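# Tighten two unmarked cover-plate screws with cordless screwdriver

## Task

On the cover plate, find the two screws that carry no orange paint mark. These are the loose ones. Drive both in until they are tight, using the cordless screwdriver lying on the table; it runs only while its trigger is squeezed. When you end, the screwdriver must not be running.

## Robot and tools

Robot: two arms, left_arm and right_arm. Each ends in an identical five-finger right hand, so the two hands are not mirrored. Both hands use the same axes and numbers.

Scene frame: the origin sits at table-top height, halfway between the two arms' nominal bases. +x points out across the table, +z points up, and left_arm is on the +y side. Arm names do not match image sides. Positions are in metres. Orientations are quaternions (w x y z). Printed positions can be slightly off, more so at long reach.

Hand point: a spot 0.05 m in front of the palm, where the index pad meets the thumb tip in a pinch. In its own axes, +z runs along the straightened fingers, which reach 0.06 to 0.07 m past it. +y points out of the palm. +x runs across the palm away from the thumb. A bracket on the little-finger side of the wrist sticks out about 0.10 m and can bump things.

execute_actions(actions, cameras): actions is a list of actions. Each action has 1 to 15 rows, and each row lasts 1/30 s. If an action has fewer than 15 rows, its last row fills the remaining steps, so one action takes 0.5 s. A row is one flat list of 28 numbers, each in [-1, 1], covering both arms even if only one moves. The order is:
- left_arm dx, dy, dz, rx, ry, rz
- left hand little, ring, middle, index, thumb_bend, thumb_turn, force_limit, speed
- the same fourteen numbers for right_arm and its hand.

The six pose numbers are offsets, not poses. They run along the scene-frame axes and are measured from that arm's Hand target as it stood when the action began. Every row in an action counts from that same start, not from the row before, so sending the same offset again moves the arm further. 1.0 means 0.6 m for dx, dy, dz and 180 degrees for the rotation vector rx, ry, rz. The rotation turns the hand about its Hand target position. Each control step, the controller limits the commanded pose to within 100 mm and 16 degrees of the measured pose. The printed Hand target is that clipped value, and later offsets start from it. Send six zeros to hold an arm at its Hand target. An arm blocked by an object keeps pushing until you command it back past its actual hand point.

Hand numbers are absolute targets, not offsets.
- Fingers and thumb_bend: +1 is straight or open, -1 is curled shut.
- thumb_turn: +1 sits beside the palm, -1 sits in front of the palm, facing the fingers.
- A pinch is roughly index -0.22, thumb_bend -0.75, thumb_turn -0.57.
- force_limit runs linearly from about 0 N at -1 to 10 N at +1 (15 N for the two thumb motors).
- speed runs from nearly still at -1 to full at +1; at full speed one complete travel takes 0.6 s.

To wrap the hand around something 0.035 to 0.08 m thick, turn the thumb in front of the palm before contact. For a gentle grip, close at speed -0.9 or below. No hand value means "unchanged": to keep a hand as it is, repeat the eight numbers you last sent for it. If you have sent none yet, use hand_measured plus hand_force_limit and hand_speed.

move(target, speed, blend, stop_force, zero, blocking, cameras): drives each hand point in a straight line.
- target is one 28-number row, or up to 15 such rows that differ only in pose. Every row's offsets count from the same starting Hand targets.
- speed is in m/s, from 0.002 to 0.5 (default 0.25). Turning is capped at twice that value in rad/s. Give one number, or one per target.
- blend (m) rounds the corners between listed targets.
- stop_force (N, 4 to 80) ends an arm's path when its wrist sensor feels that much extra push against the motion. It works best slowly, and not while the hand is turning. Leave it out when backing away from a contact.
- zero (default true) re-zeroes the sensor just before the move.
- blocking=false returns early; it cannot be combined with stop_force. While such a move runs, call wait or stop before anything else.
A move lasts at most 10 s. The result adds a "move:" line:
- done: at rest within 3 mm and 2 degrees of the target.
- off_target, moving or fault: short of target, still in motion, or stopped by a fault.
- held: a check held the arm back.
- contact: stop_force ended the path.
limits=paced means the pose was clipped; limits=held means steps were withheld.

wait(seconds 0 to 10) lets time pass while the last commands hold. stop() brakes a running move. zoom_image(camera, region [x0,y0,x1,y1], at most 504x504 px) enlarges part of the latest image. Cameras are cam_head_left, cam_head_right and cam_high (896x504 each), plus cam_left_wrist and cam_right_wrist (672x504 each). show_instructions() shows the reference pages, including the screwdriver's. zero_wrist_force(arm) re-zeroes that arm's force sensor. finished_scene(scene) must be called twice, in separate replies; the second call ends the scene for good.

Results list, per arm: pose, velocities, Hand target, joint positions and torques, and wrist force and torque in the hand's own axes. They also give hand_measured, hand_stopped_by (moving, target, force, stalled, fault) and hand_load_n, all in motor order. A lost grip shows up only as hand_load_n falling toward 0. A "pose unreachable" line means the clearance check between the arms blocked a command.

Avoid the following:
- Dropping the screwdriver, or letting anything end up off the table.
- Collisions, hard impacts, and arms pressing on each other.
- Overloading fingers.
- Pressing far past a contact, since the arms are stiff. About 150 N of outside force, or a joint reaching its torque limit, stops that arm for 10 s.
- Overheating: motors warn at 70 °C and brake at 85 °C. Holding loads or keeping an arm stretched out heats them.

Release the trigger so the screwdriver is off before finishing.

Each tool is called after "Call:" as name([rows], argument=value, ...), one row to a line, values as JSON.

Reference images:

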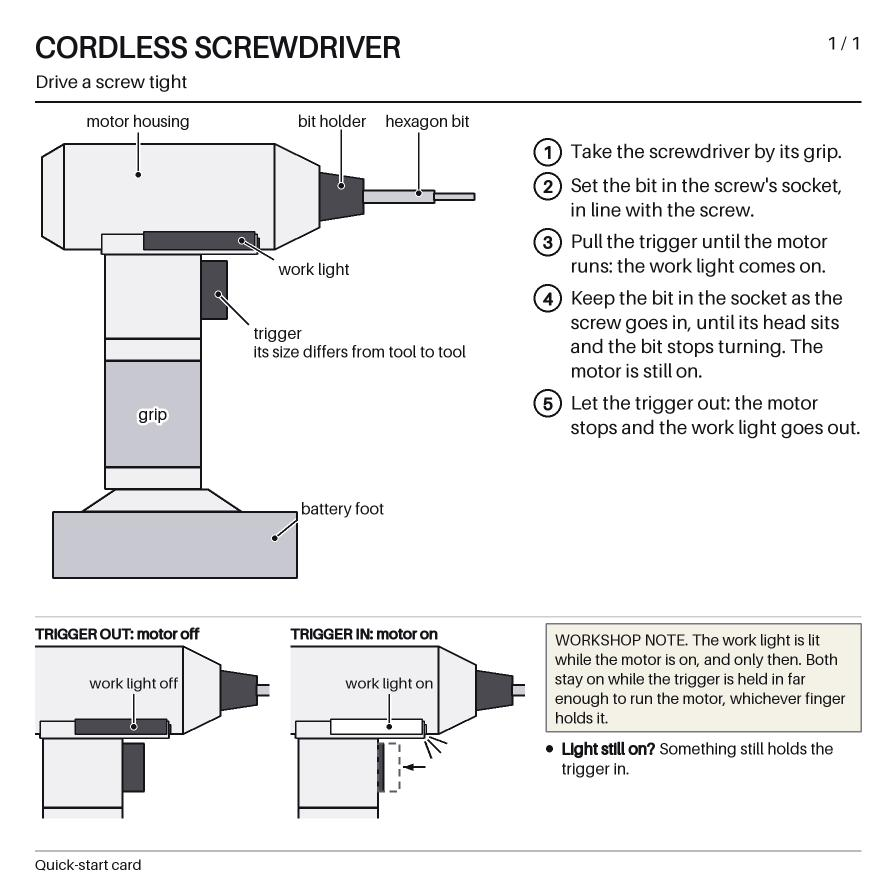

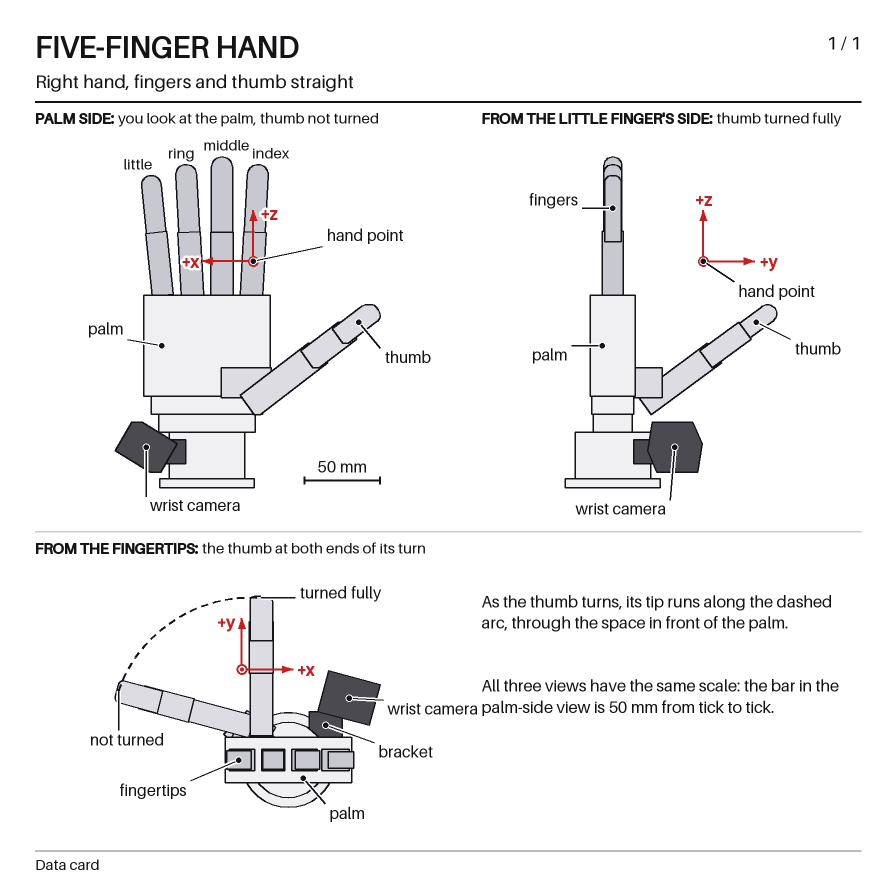

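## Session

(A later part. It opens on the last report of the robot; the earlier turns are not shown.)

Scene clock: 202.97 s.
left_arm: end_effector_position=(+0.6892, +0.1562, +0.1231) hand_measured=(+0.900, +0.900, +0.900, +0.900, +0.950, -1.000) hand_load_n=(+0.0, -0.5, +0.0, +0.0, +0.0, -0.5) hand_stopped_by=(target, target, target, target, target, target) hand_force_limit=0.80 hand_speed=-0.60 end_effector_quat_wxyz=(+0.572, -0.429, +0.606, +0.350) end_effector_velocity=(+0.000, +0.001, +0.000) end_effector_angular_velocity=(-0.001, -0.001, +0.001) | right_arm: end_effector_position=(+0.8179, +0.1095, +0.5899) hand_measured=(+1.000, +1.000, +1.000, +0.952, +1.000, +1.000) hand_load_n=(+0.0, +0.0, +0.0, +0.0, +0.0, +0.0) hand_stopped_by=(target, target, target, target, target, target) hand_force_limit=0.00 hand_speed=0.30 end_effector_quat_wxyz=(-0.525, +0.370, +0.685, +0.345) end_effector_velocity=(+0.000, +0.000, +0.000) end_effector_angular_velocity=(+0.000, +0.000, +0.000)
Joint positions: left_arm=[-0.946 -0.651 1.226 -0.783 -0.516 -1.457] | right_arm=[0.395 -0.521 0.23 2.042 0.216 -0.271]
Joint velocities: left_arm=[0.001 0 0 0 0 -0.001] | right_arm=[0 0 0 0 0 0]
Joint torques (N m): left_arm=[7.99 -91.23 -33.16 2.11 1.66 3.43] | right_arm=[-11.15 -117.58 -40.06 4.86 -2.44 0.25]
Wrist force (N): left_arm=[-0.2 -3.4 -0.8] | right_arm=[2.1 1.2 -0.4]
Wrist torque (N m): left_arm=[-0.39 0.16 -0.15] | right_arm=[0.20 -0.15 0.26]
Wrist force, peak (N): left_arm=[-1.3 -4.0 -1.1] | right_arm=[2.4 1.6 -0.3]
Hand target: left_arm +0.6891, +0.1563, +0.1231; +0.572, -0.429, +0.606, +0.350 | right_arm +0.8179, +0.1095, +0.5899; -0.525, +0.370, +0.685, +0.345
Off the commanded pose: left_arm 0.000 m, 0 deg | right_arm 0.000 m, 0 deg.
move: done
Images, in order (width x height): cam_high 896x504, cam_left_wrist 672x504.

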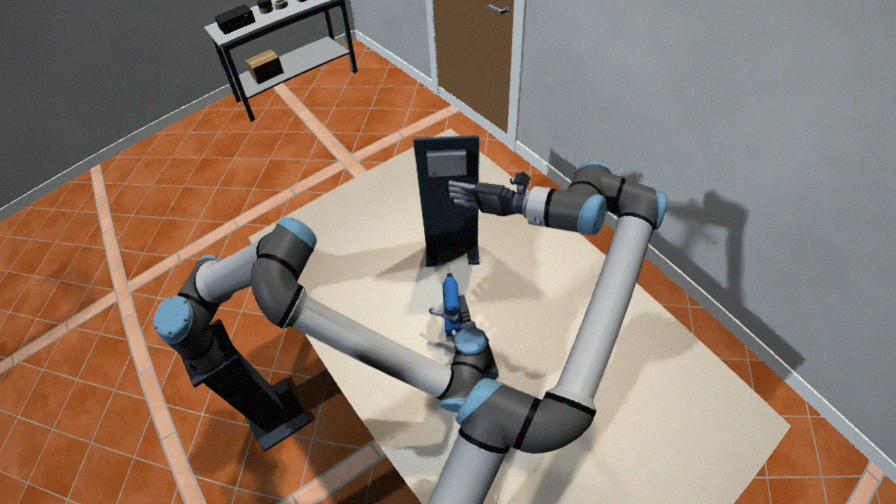

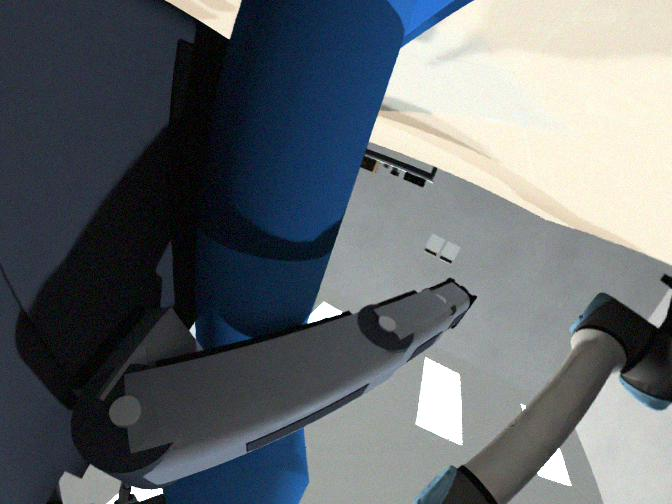

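Call:
move([
  [-0.006,0.0043,0,0,0,0,0.9,0.9,0.9,0.9,0.95,-1,0.8,-0.6,0,0,0,0,0,0,1,1,1,1,1,1,0.0,0.3],
  [-0.0092,-0.0034,0,0,0,0,0.9,0.9,0.9,0.9,0.95,-1,0.8,-0.6,0,0,0,0,0,0,1,1,1,1,1,1,0.0,0.3],
], speed=0.01, cameras=["cam_left_wrist","cam_high"])

Call:
zoom_image(camera="cam_high", region=[425, 265, 485, 345])

Scene clock: 205.23 s.
left_arm: end_effector_position=(+0.6835, +0.1541, +0.1232) hand_measured=(+0.900, +0.900, +0.900, +0.900, +0.950, -1.000) hand_load_n=(+0.0, +0.0, +0.0, +0.0, +0.0, -0.5) hand_stopped_by=(target, target, target, target, target, target) hand_force_limit=0.80 hand_speed=-0.60 end_effector_quat_wxyz=(+0.572, -0.429, +0.606, +0.350) end_effector_velocity=(-0.001, +0.000, +0.000) end_effector_angular_velocity=(+0.000, +0.001, +0.000) | right_arm: end_effector_position=(+0.8179, +0.1095, +0.5899) hand_measured=(+1.000, +1.000, +1.000, +0.952, +1.000, +1.000) hand_load_n=(+0.0, +0.0, +0.0, +0.0, +0.0, +0.0) hand_stopped_by=(target, target, target, target, target, target) hand_force_limit=0.00 hand_speed=0.30 end_effector_quat_wxyz=(-0.525, +0.370, +0.685, +0.345) end_effector_velocity=(+0.000, +0.000, +0.000) end_effector_angular_velocity=(-0.001, +0.001, +0.000)
Joint positions: left_arm=[-0.952 -0.655 1.234 -0.784 -0.521 -1.459] | right_arm=[0.395 -0.521 0.23 2.042 0.216 -0.271]
Joint velocities: left_arm=[-0.001 0 0 0 -0.001 0] | right_arm=[0 0 0 0.002 0 0]
Joint torques (N m): left_arm=[-0.44 -82.55 -38.92 2.32 -0.41 -3.12] | right_arm=[-11.27 -117.61 -40.41 4.88 -2.56 0.18]
Wrist force (N): left_arm=[-0.1 -3.4 -0.7] | right_arm=[2.1 1.9 -0.2]
Wrist torque (N m): left_arm=[-0.38 0.14 -0.13] | right_arm=[0.30 -0.15 0.28]
Wrist force, peak (N): left_arm=[-2.1 -4.3 -1.4] | right_arm=[2.5 1.5 -0.2]
Hand target: left_arm +0.6836, +0.1542, +0.1231; +0.572, -0.429, +0.606, +0.350 | right_arm +0.8179, +0.1095, +0.5899; -0.525, +0.370, +0.685, +0.345
Off the commanded pose: left_arm 0.000 m, 0 deg | right_arm 0.000 m, 0 deg.
move: done
Images, in order (width x height): cam_high 896x504, cam_left_wrist 672x504.

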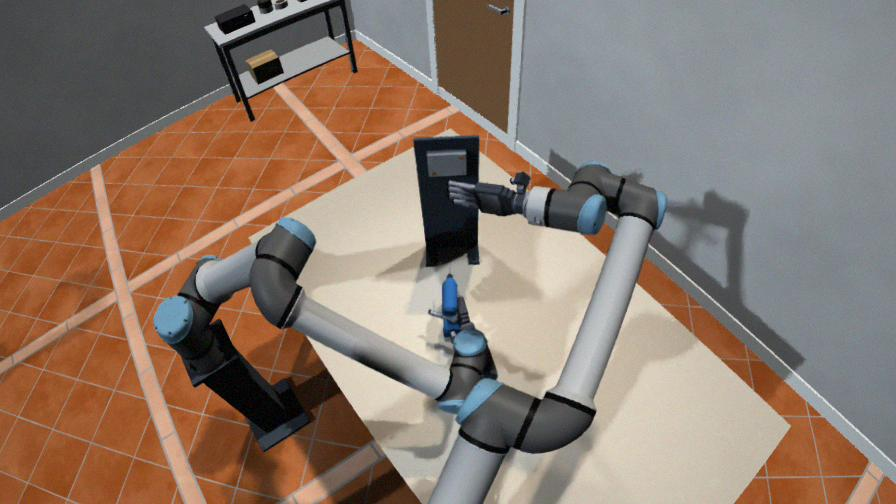

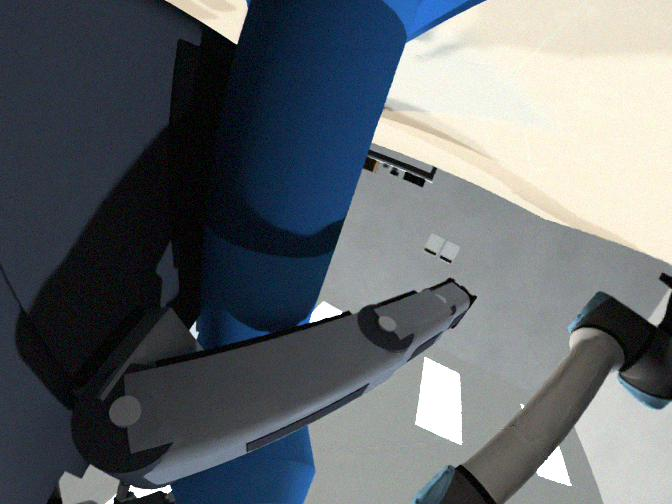

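Scaled by 6.300.

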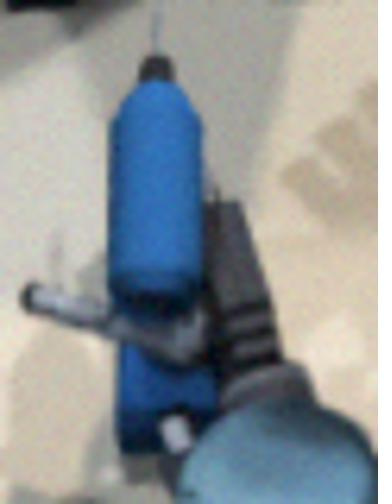

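Call:
move(target=[-0.0065,-0.0154,0,0,0,0,0.9,0.9,0.9,0.9,0.95,-1,0.8,-0.6,0,0,0,0,0,0,1,1,1,1,1,1,0.0,0.3], speed=0.01, stop_force=5, cameras=["cam_left_wrist","cam_high"])

Call:
zoom_image(camera="cam_high", region=[425, 265, 485, 345])

Scene clock: 207.00 s.
left_arm: end_effector_position=(+0.6796, +0.1449, +0.1231) hand_measured=(+0.900, +0.900, +0.900, +0.900, +0.950, -1.000) hand_load_n=(+0.0, +0.0, +0.0, +0.0, +0.0, -0.5) hand_stopped_by=(target, target, target, target, target, target) hand_force_limit=0.80 hand_speed=-0.60 end_effector_quat_wxyz=(+0.572, -0.429, +0.606, +0.350) end_effector_velocity=(+0.000, +0.000, +0.000) end_effector_angular_velocity=(+0.001, +0.000, -0.001) | right_arm: end_effector_position=(+0.8179, +0.1095, +0.5899) hand_measured=(+1.000, +1.000, +1.000, +0.952, +1.000, +1.000) hand_load_n=(+0.0, +0.0, +0.0, +0.0, +0.0, +0.0) hand_stopped_by=(target, target, target, target, target, target) hand_force_limit=0.00 hand_speed=0.30 end_effector_quat_wxyz=(-0.525, +0.370, +0.685, +0.345) end_effector_velocity=(+0.000, +0.000, +0.000) end_effector_angular_velocity=(+0.000, +0.000, +0.000)
Joint positions: left_arm=[-0.961 -0.649 1.222 -0.775 -0.53 -1.463] | right_arm=[0.395 -0.521 0.23 2.042 0.216 -0.271]
Joint velocities: left_arm=[0 0 0 0 0.001 0] | right_arm=[0 0 0 0 0 0]
Joint torques (N m): left_arm=[10.82 -90 -26.78 -1.15 1.18 -1.23] | right_arm=[-11.69 -117.87 -40.31 4.86 -2.56 0.17]
Wrist force (N): left_arm=[-1.4 -2.7 -0.4] | right_arm=[2.2 1.3 -0.4]
Wrist torque (N m): left_arm=[-0.45 0.23 -0.24] | right_arm=[0.21 -0.16 0.27]
Wrist force, peak (N): left_arm=[-0.7 -4.1 0.3] | right_arm=[2.3 1.7 -0.3]
Hand target: left_arm +0.6797, +0.1450, +0.1231; +0.572, -0.429, +0.606, +0.350 | right_arm +0.8179, +0.1095, +0.5899; -0.525, +0.370, +0.685, +0.345
Off the commanded pose: left_arm 0.000 m, 0 deg | right_arm 0.000 m, 0 deg.
move: done
Images, in order (width x height): cam_high 896x504, cam_left_wrist 672x504.

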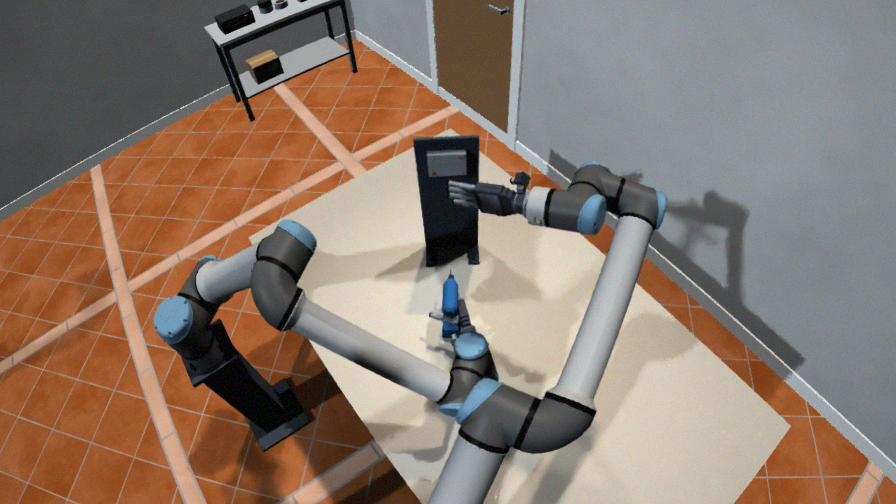

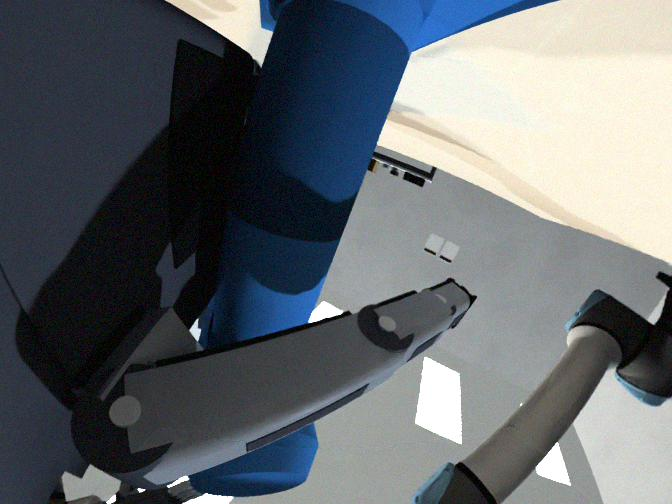

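Scaled by 6.300.

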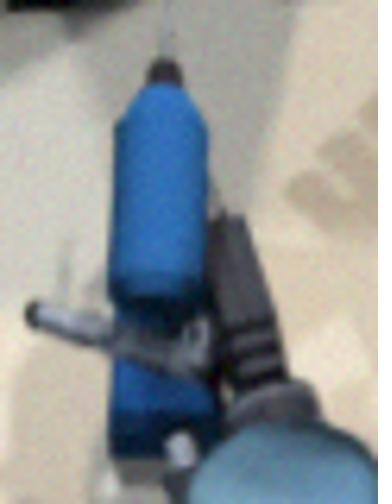

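Call:
move(target=[-0.0129,-0.0307,0,0,0,0,0.9,0.9,0.9,0.9,0.95,-1,0.8,-0.6,0,0,0,0,0,0,1,1,1,1,1,1,0.0,0.3], speed=0.015, stop_force=5, cameras=["cam_left_wrist","cam_high"])

Call:
zoom_image(camera="cam_high", region=[425, 265, 485, 345])

Scene clock: 209.70 s.
left_arm: end_effector_position=(+0.6719, +0.1266, +0.1231) hand_measured=(+0.900, +0.900, +0.900, +0.900, +0.950, -1.000) hand_load_n=(+0.0, +0.0, +0.0, +0.0, +0.0, +0.0) hand_stopped_by=(target, target, target, target, target, target) hand_force_limit=0.80 hand_speed=-0.60 end_effector_quat_wxyz=(+0.572, -0.429, +0.606, +0.350) end_effector_velocity=(+0.000, +0.000, +0.000) end_effector_angular_velocity=(+0.001, +0.001, +0.000) | right_arm: end_effector_position=(+0.8179, +0.1095, +0.5899) hand_measured=(+1.000, +1.000, +1.000, +0.952, +1.000, +1.000) hand_load_n=(+0.0, +0.0, +0.0, +0.0, +0.0, +0.0) hand_stopped_by=(target, target, target, target, target, target) hand_force_limit=0.00 hand_speed=0.30 end_effector_quat_wxyz=(-0.525, +0.370, +0.685, +0.345) end_effector_velocity=(+0.000, +0.000, -0.001) end_effector_angular_velocity=(+0.000, +0.000, +0.000)
Joint positions: left_arm=[-0.978 -0.638 1.199 -0.758 -0.547 -1.469] | right_arm=[0.395 -0.521 0.23 2.042 0.216 -0.271]
Joint velocities: left_arm=[0 0 0 0 0.001 0.001] | right_arm=[0 0.001 0 -0.001 0 0]
Joint torques (N m): left_arm=[10.28 -112.32 -24.9 -3.06 2.08 1.03] | right_arm=[-11.81 -116.58 -40.47 4.71 -2.59 0.13]
Wrist force (N): left_arm=[-1.3 -2.0 -0.9] | right_arm=[2.0 1.3 -0.5]
Wrist torque (N m): left_arm=[-0.35 0.23 -0.22] | right_arm=[0.24 -0.13 0.25]
Wrist force, peak (N): left_arm=[-1.6 -2.2 -1.3] | right_arm=[2.5 1.6 -0.4]
Hand target: left_arm +0.6719, +0.1266, +0.1231; +0.572, -0.429, +0.606, +0.350 | right_arm +0.8179, +0.1095, +0.5899; -0.525, +0.370, +0.685, +0.345
Off the commanded pose: left_arm 0.000 m, 0 deg | right_arm 0.000 m, 0 deg.
move: done
Images, in order (width x height): cam_high 896x504, cam_left_wrist 672x504.

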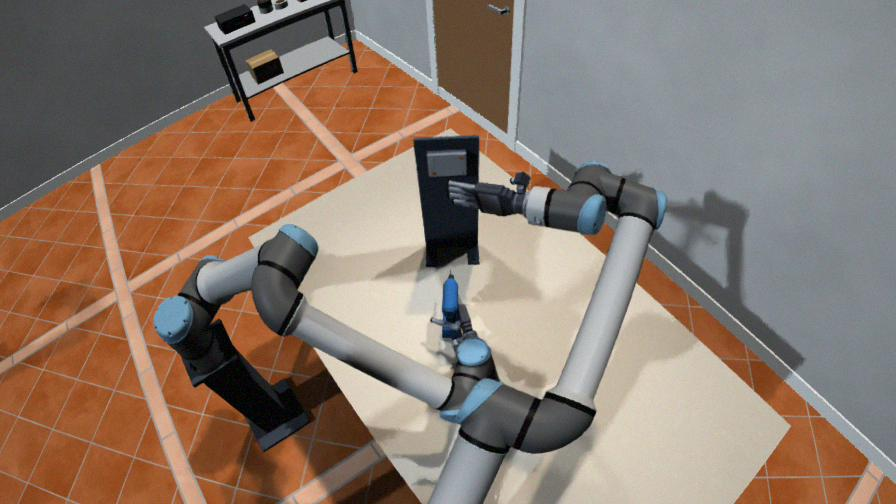

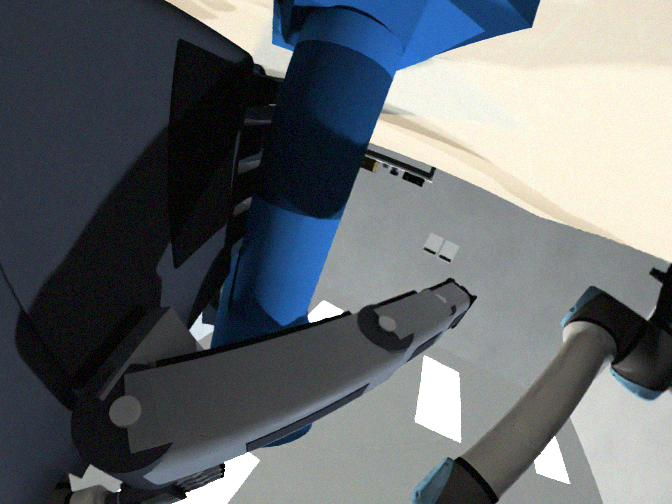

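Scaled by 6.300.

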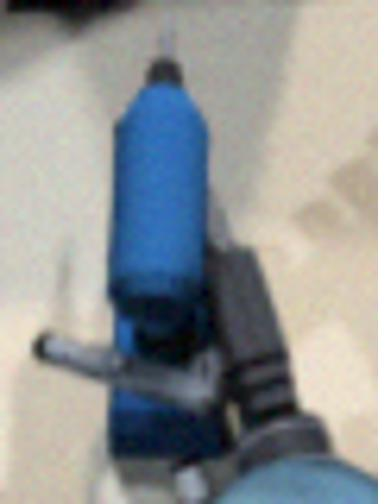

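Call:
move(target=[-0.026,-0.0615,0,0,0,0,0.9,0.9,0.9,0.9,0.95,-1,0.8,-0.6,0,0,0,0,0,0,1,1,1,1,1,1,0.0,0.3], speed=0.03, stop_force=5, cameras=["cam_left_wrist","cam_high"])

Call:
zoom_image(camera="cam_high", region=[425, 265, 485, 345])

Call:
move(target=[-0.0387,-0.0922,0,0,0,0,0.9,0.9,0.9,0.9,0.95,-1,0.8,-0.6,0,0,0,0,0,0,1,1,1,1,1,1,0.0,0.3], speed=0.04, stop_force=5, cameras=["cam_left_wrist","cam_high"])

Call:
zoom_image(camera="cam_high", region=[425, 265, 485, 345])

Scene clock: 212.47 s.
left_arm: end_effector_position=(+0.6562, +0.0897, +0.1230) hand_measured=(+0.900, +0.900, +0.900, +0.900, +0.950, -1.000) hand_load_n=(+0.0, +0.0, +0.0, +0.0, +0.0, +0.0) hand_stopped_by=(target, target, target, target, target, target) hand_force_limit=0.80 hand_speed=-0.60 end_effector_quat_wxyz=(+0.572, -0.429, +0.606, +0.350) end_effector_velocity=(+0.000, +0.000, +0.000) end_effector_angular_velocity=(-0.001, -0.001, +0.000) | right_arm: end_effector_position=(+0.8179, +0.1095, +0.5899) hand_measured=(+1.000, +1.000, +1.000, +0.952, +1.000, +1.000) hand_load_n=(+0.5, +0.0, +0.0, +0.0, +0.0, +0.0) hand_stopped_by=(target, target, target, target, target, target) hand_force_limit=0.00 hand_speed=0.30 end_effector_quat_wxyz=(-0.525, +0.370, +0.685, +0.345) end_effector_velocity=(+0.000, +0.000, +0.000) end_effector_angular_velocity=(+0.000, +0.000, +0.000)
Joint positions: left_arm=[-1.012 -0.613 1.149 -0.722 -0.58 -1.481] | right_arm=[0.395 -0.521 0.23 2.042 0.216 -0.271]
Joint velocities: left_arm=[0 0 0 0 0 -0.001] | right_arm=[0 -0.001 0 0 0 0]
Joint torques (N m): left_arm=[7.72 -116.15 -25.58 -2.38 2.02 2.93] | right_arm=[-12.2 -118.08 -40.38 4.69 -2.52 0.14]
Wrist force (N): left_arm=[-1.1 -2.2 -0.8] | right_arm=[2.3 1.5 -0.3]
Wrist torque (N m): left_arm=[-0.39 0.22 -0.21] | right_arm=[0.26 -0.19 0.29]
Wrist force, peak (N): left_arm=[-1.4 -2.4 -0.7] | right_arm=[2.2 1.9 -0.2]
Hand target: left_arm +0.6562, +0.0897, +0.1230; +0.572, -0.429, +0.606, +0.350 | right_arm +0.8179, +0.1095, +0.5899; -0.525, +0.370, +0.685, +0.345
Off the commanded pose: left_arm 0.000 m, 0 deg | right_arm 0.000 m, 0 deg.
move: done
Images, in order (width x height): cam_high 896x504, cam_left_wrist 672x504.

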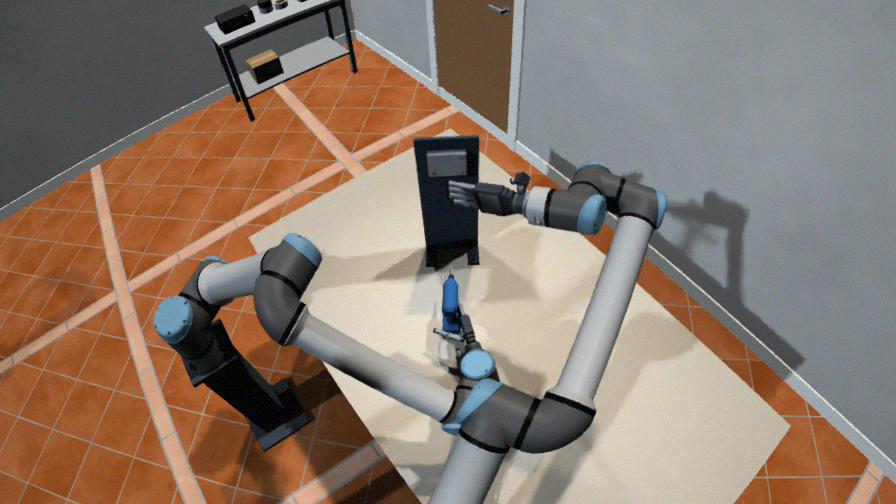

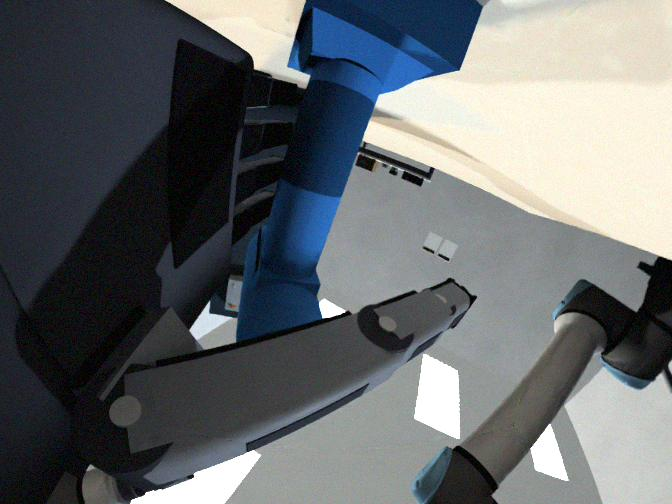

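Scaled by 6.300.

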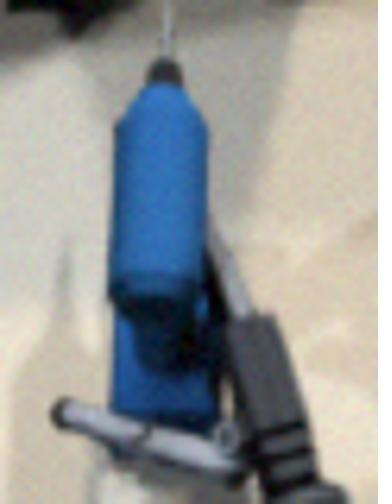

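Scene clock: 215.13 s.
left_arm: end_effector_position=(+0.6329, +0.0344, +0.1229) hand_measured=(+0.900, +0.900, +0.900, +0.900, +0.950, -1.000) hand_load_n=(+0.0, +0.0, +0.0, +0.0, +0.0, -0.5) hand_stopped_by=(target, target, target, target, target, target) hand_force_limit=0.80 hand_speed=-0.60 end_effector_quat_wxyz=(+0.572, -0.429, +0.606, +0.350) end_effector_velocity=(-0.001, -0.001, +0.000) end_effector_angular_velocity=(+0.001, +0.001, -0.002) | right_arm: end_effector_position=(+0.8179, +0.1095, +0.5899) hand_measured=(+1.000, +1.000, +1.000, +0.952, +1.000, +1.000) hand_load_n=(+0.0, -0.5, +0.0, +0.0, +0.0, +0.0) hand_stopped_by=(target, target, target, target, target, target) hand_force_limit=0.00 hand_speed=0.30 end_effector_quat_wxyz=(-0.525, +0.370, +0.685, +0.345) end_effector_velocity=(+0.000, +0.000, +0.000) end_effector_angular_velocity=(+0.000, -0.001, +0.000)
Joint positions: left_arm=[-1.06 -0.57 1.062 -0.665 -0.627 -1.497] | right_arm=[0.395 -0.521 0.23 2.042 0.216 -0.271]
Joint velocities: left_arm=[-0.001 0 0 0.001 0 0] | right_arm=[0 0 0 -0.001 0 0]
Joint torques (N m): left_arm=[8.72 -116.24 -26.39 -2.81 2.12 3.26] | right_arm=[-11.95 -118.53 -40.14 4.64 -2.62 0.08]
Wrist force (N): left_arm=[-1.1 -2.2 -0.8] | right_arm=[2.0 1.6 -0.8]
Wrist torque (N m): left_arm=[-0.37 0.20 -0.19] | right_arm=[0.29 -0.12 0.27]
Wrist force, peak (N): left_arm=[-1.5 -2.4 -0.9] | right_arm=[2.6 1.9 -0.4]
Hand target: left_arm +0.6329, +0.0344, +0.1229; +0.572, -0.429, +0.606, +0.350 | right_arm +0.8179, +0.1095, +0.5899; -0.525, +0.370, +0.685, +0.345
Off the commanded pose: left_arm 0.000 m, 0 deg | right_arm 0.000 m, 0 deg.
move: done
Images, in order (width x height): cam_high 896x504, cam_left_wrist 672x504.

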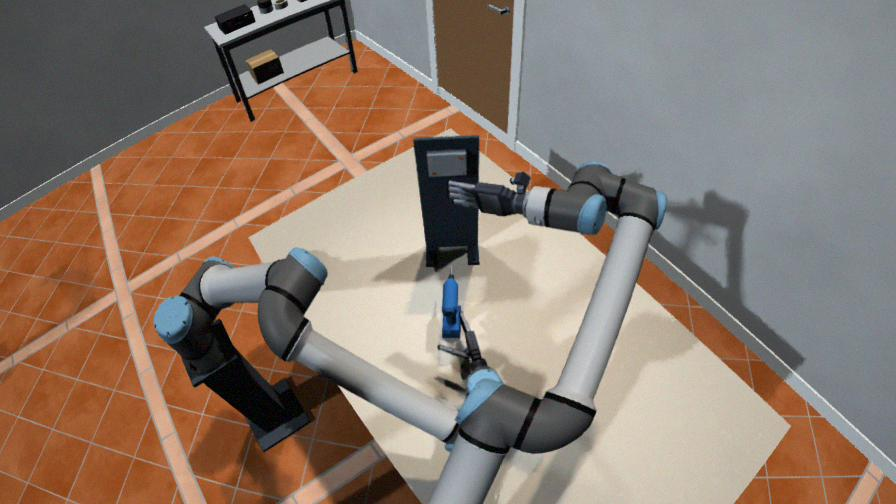

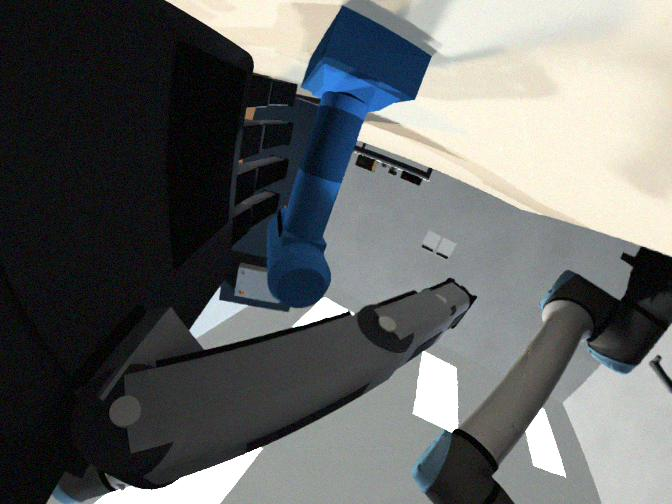

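Scaled by 6.300.

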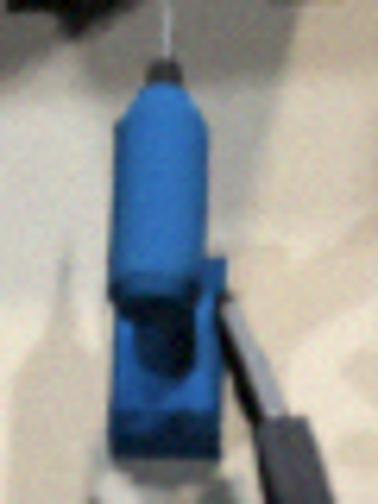

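Standing freely, upright. Retreat a bit more and finish.

Call:
move(target=[-0.0387,-0.1,0,0,0,0,0.9,0.9,0.9,0.9,0.95,-1,0.8,-0.6,0,0,0,0,0,0,1,1,1,1,1,1,0.0,0.3], speed=0.08)

Call:
zoom_image(camera="cam_right_wrist", region=[100, 100, 600, 500])

Call:
finished_scene(scene=2)

Scene clock: 216.43 s.
left_arm: end_effector_position=(+0.6094, -0.0256, +0.1228) hand_measured=(+0.900, +0.900, +0.900, +0.900, +0.950, -1.000) hand_load_n=(+0.0, +0.0, +0.0, +0.0, +0.0, -0.5) hand_stopped_by=(target, target, target, target, target, target) hand_force_limit=0.80 hand_speed=-0.60 end_effector_quat_wxyz=(+0.572, -0.429, +0.606, +0.350) end_effector_velocity=(+0.001, +0.002, -0.001) end_effector_angular_velocity=(-0.001, -0.002, +0.001) | right_arm: end_effector_position=(+0.8179, +0.1095, +0.5899) hand_measured=(+1.000, +1.000, +1.000, +0.952, +1.000, +1.000) hand_load_n=(+0.0, +0.0, +0.5, +0.0, +0.0, +0.0) hand_stopped_by=(target, target, target, target, target, target) hand_force_limit=0.00 hand_speed=0.30 end_effector_quat_wxyz=(-0.525, +0.370, +0.685, +0.345) end_effector_velocity=(+0.000, +0.000, +0.000) end_effector_angular_velocity=(+0.000, +0.000, +0.000)
Joint positions: left_arm=[-1.107 -0.512 0.944 -0.595 -0.674 -1.51] | right_arm=[0.395 -0.521 0.23 2.042 0.216 -0.271]
Joint velocities: left_arm=[0.002 -0.002 0.005 -0.004 0.001 -0.001] | right_arm=[0 0 0 0 0 0]
Joint torques (N m): left_arm=[9.92 -121.49 -24.13 -3.43 2.94 -1.72] | right_arm=[-11.09 -116.74 -39.85 4.64 -2.42 -0.08]
Wrist force (N): left_arm=[-0.8 -1.7 -0.8] | right_arm=[1.9 1.5 -0.1]
Wrist torque (N m): left_arm=[-0.30 0.16 -0.15] | right_arm=[0.24 -0.14 0.26]
Wrist force, peak (N): left_arm=[-1.5 -2.5 -0.9] | right_arm=[2.5 1.4 -0.2]
Hand target: left_arm +0.6095, -0.0255, +0.1228; +0.572, -0.429, +0.606, +0.350 | right_arm +0.8179, +0.1095, +0.5899; -0.525, +0.370, +0.685, +0.345
Off the commanded pose: left_arm 0.000 m, 0 deg | right_arm 0.000 m, 0 deg.
move: done

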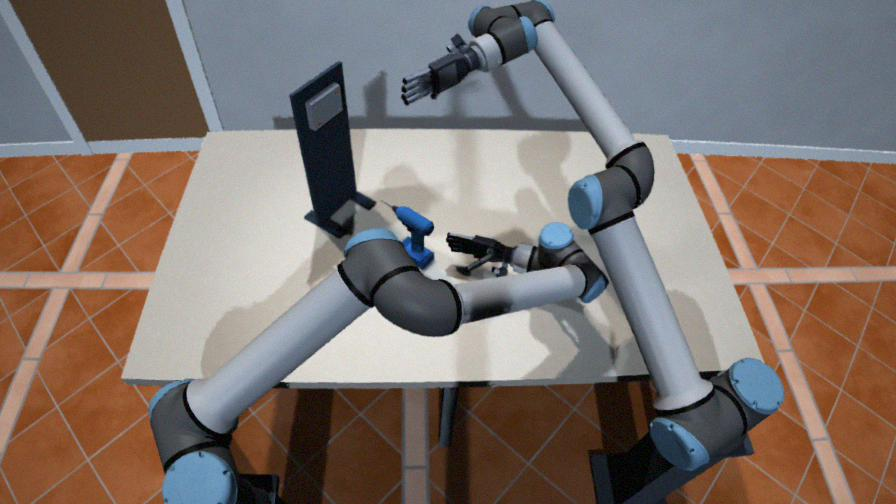

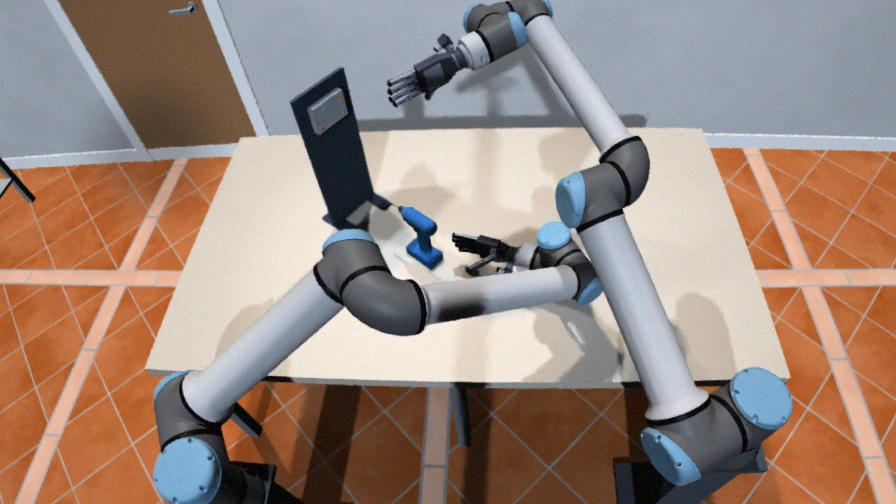

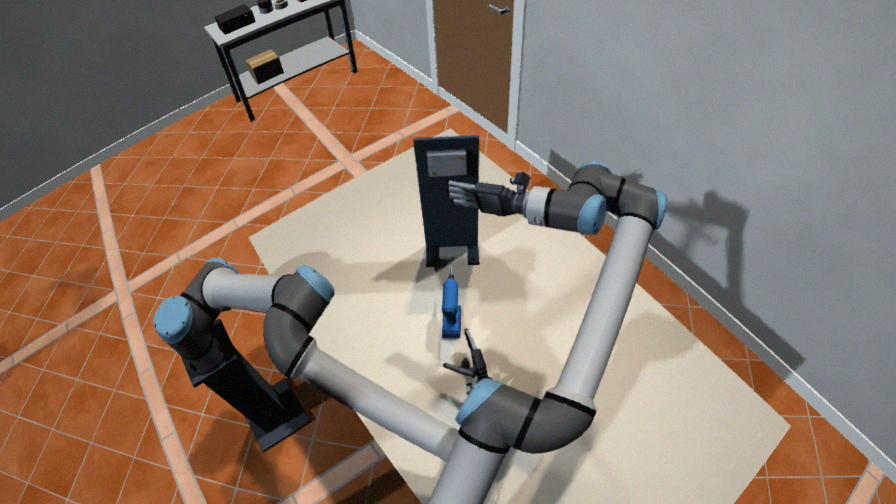

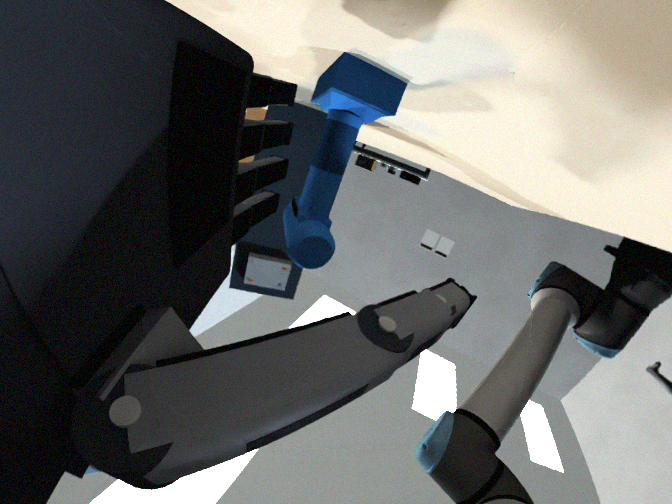

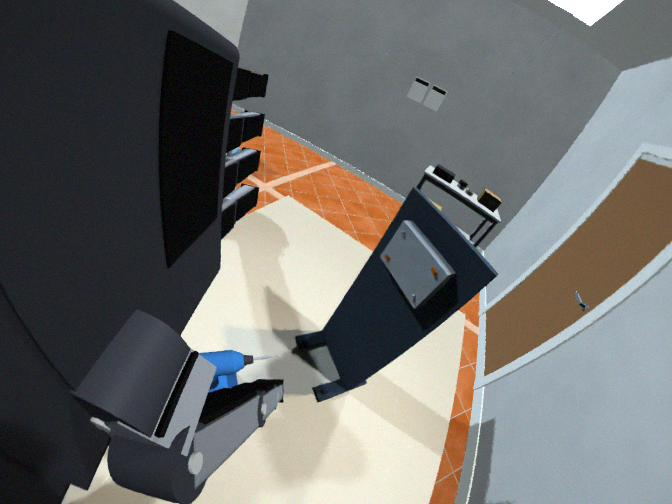

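Scaled by 1.008 from the camera's 672x504 image, which has a finer 960x720 frame.

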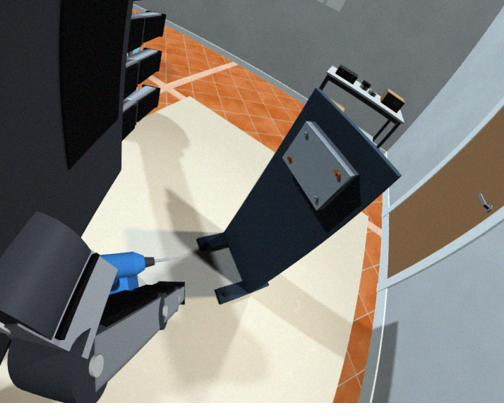

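This call ended nothing. Check each condition of the task against the scene as it is now, look again where you are not sure, and mend what is not met. Then call finished_scene again.

Call:
zoom_image(camera="cam_right_wrist", region=[370, 210, 470, 310])

Call:
zoom_image(camera="cam_head_left", region=[360, 180, 480, 280])

Scaled by 5.040 from the camera's 672x504 image, which has a finer 960x720 frame.

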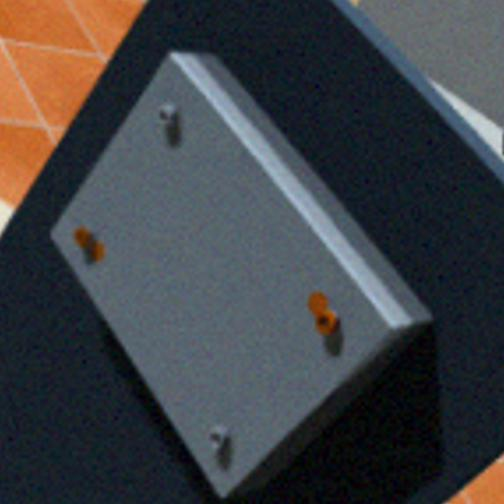

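Scaled by 4.200.

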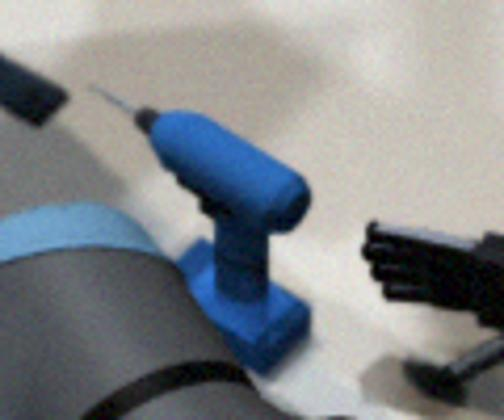

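Call:
finished_scene(scene=2)

The scene is finished: the task was done.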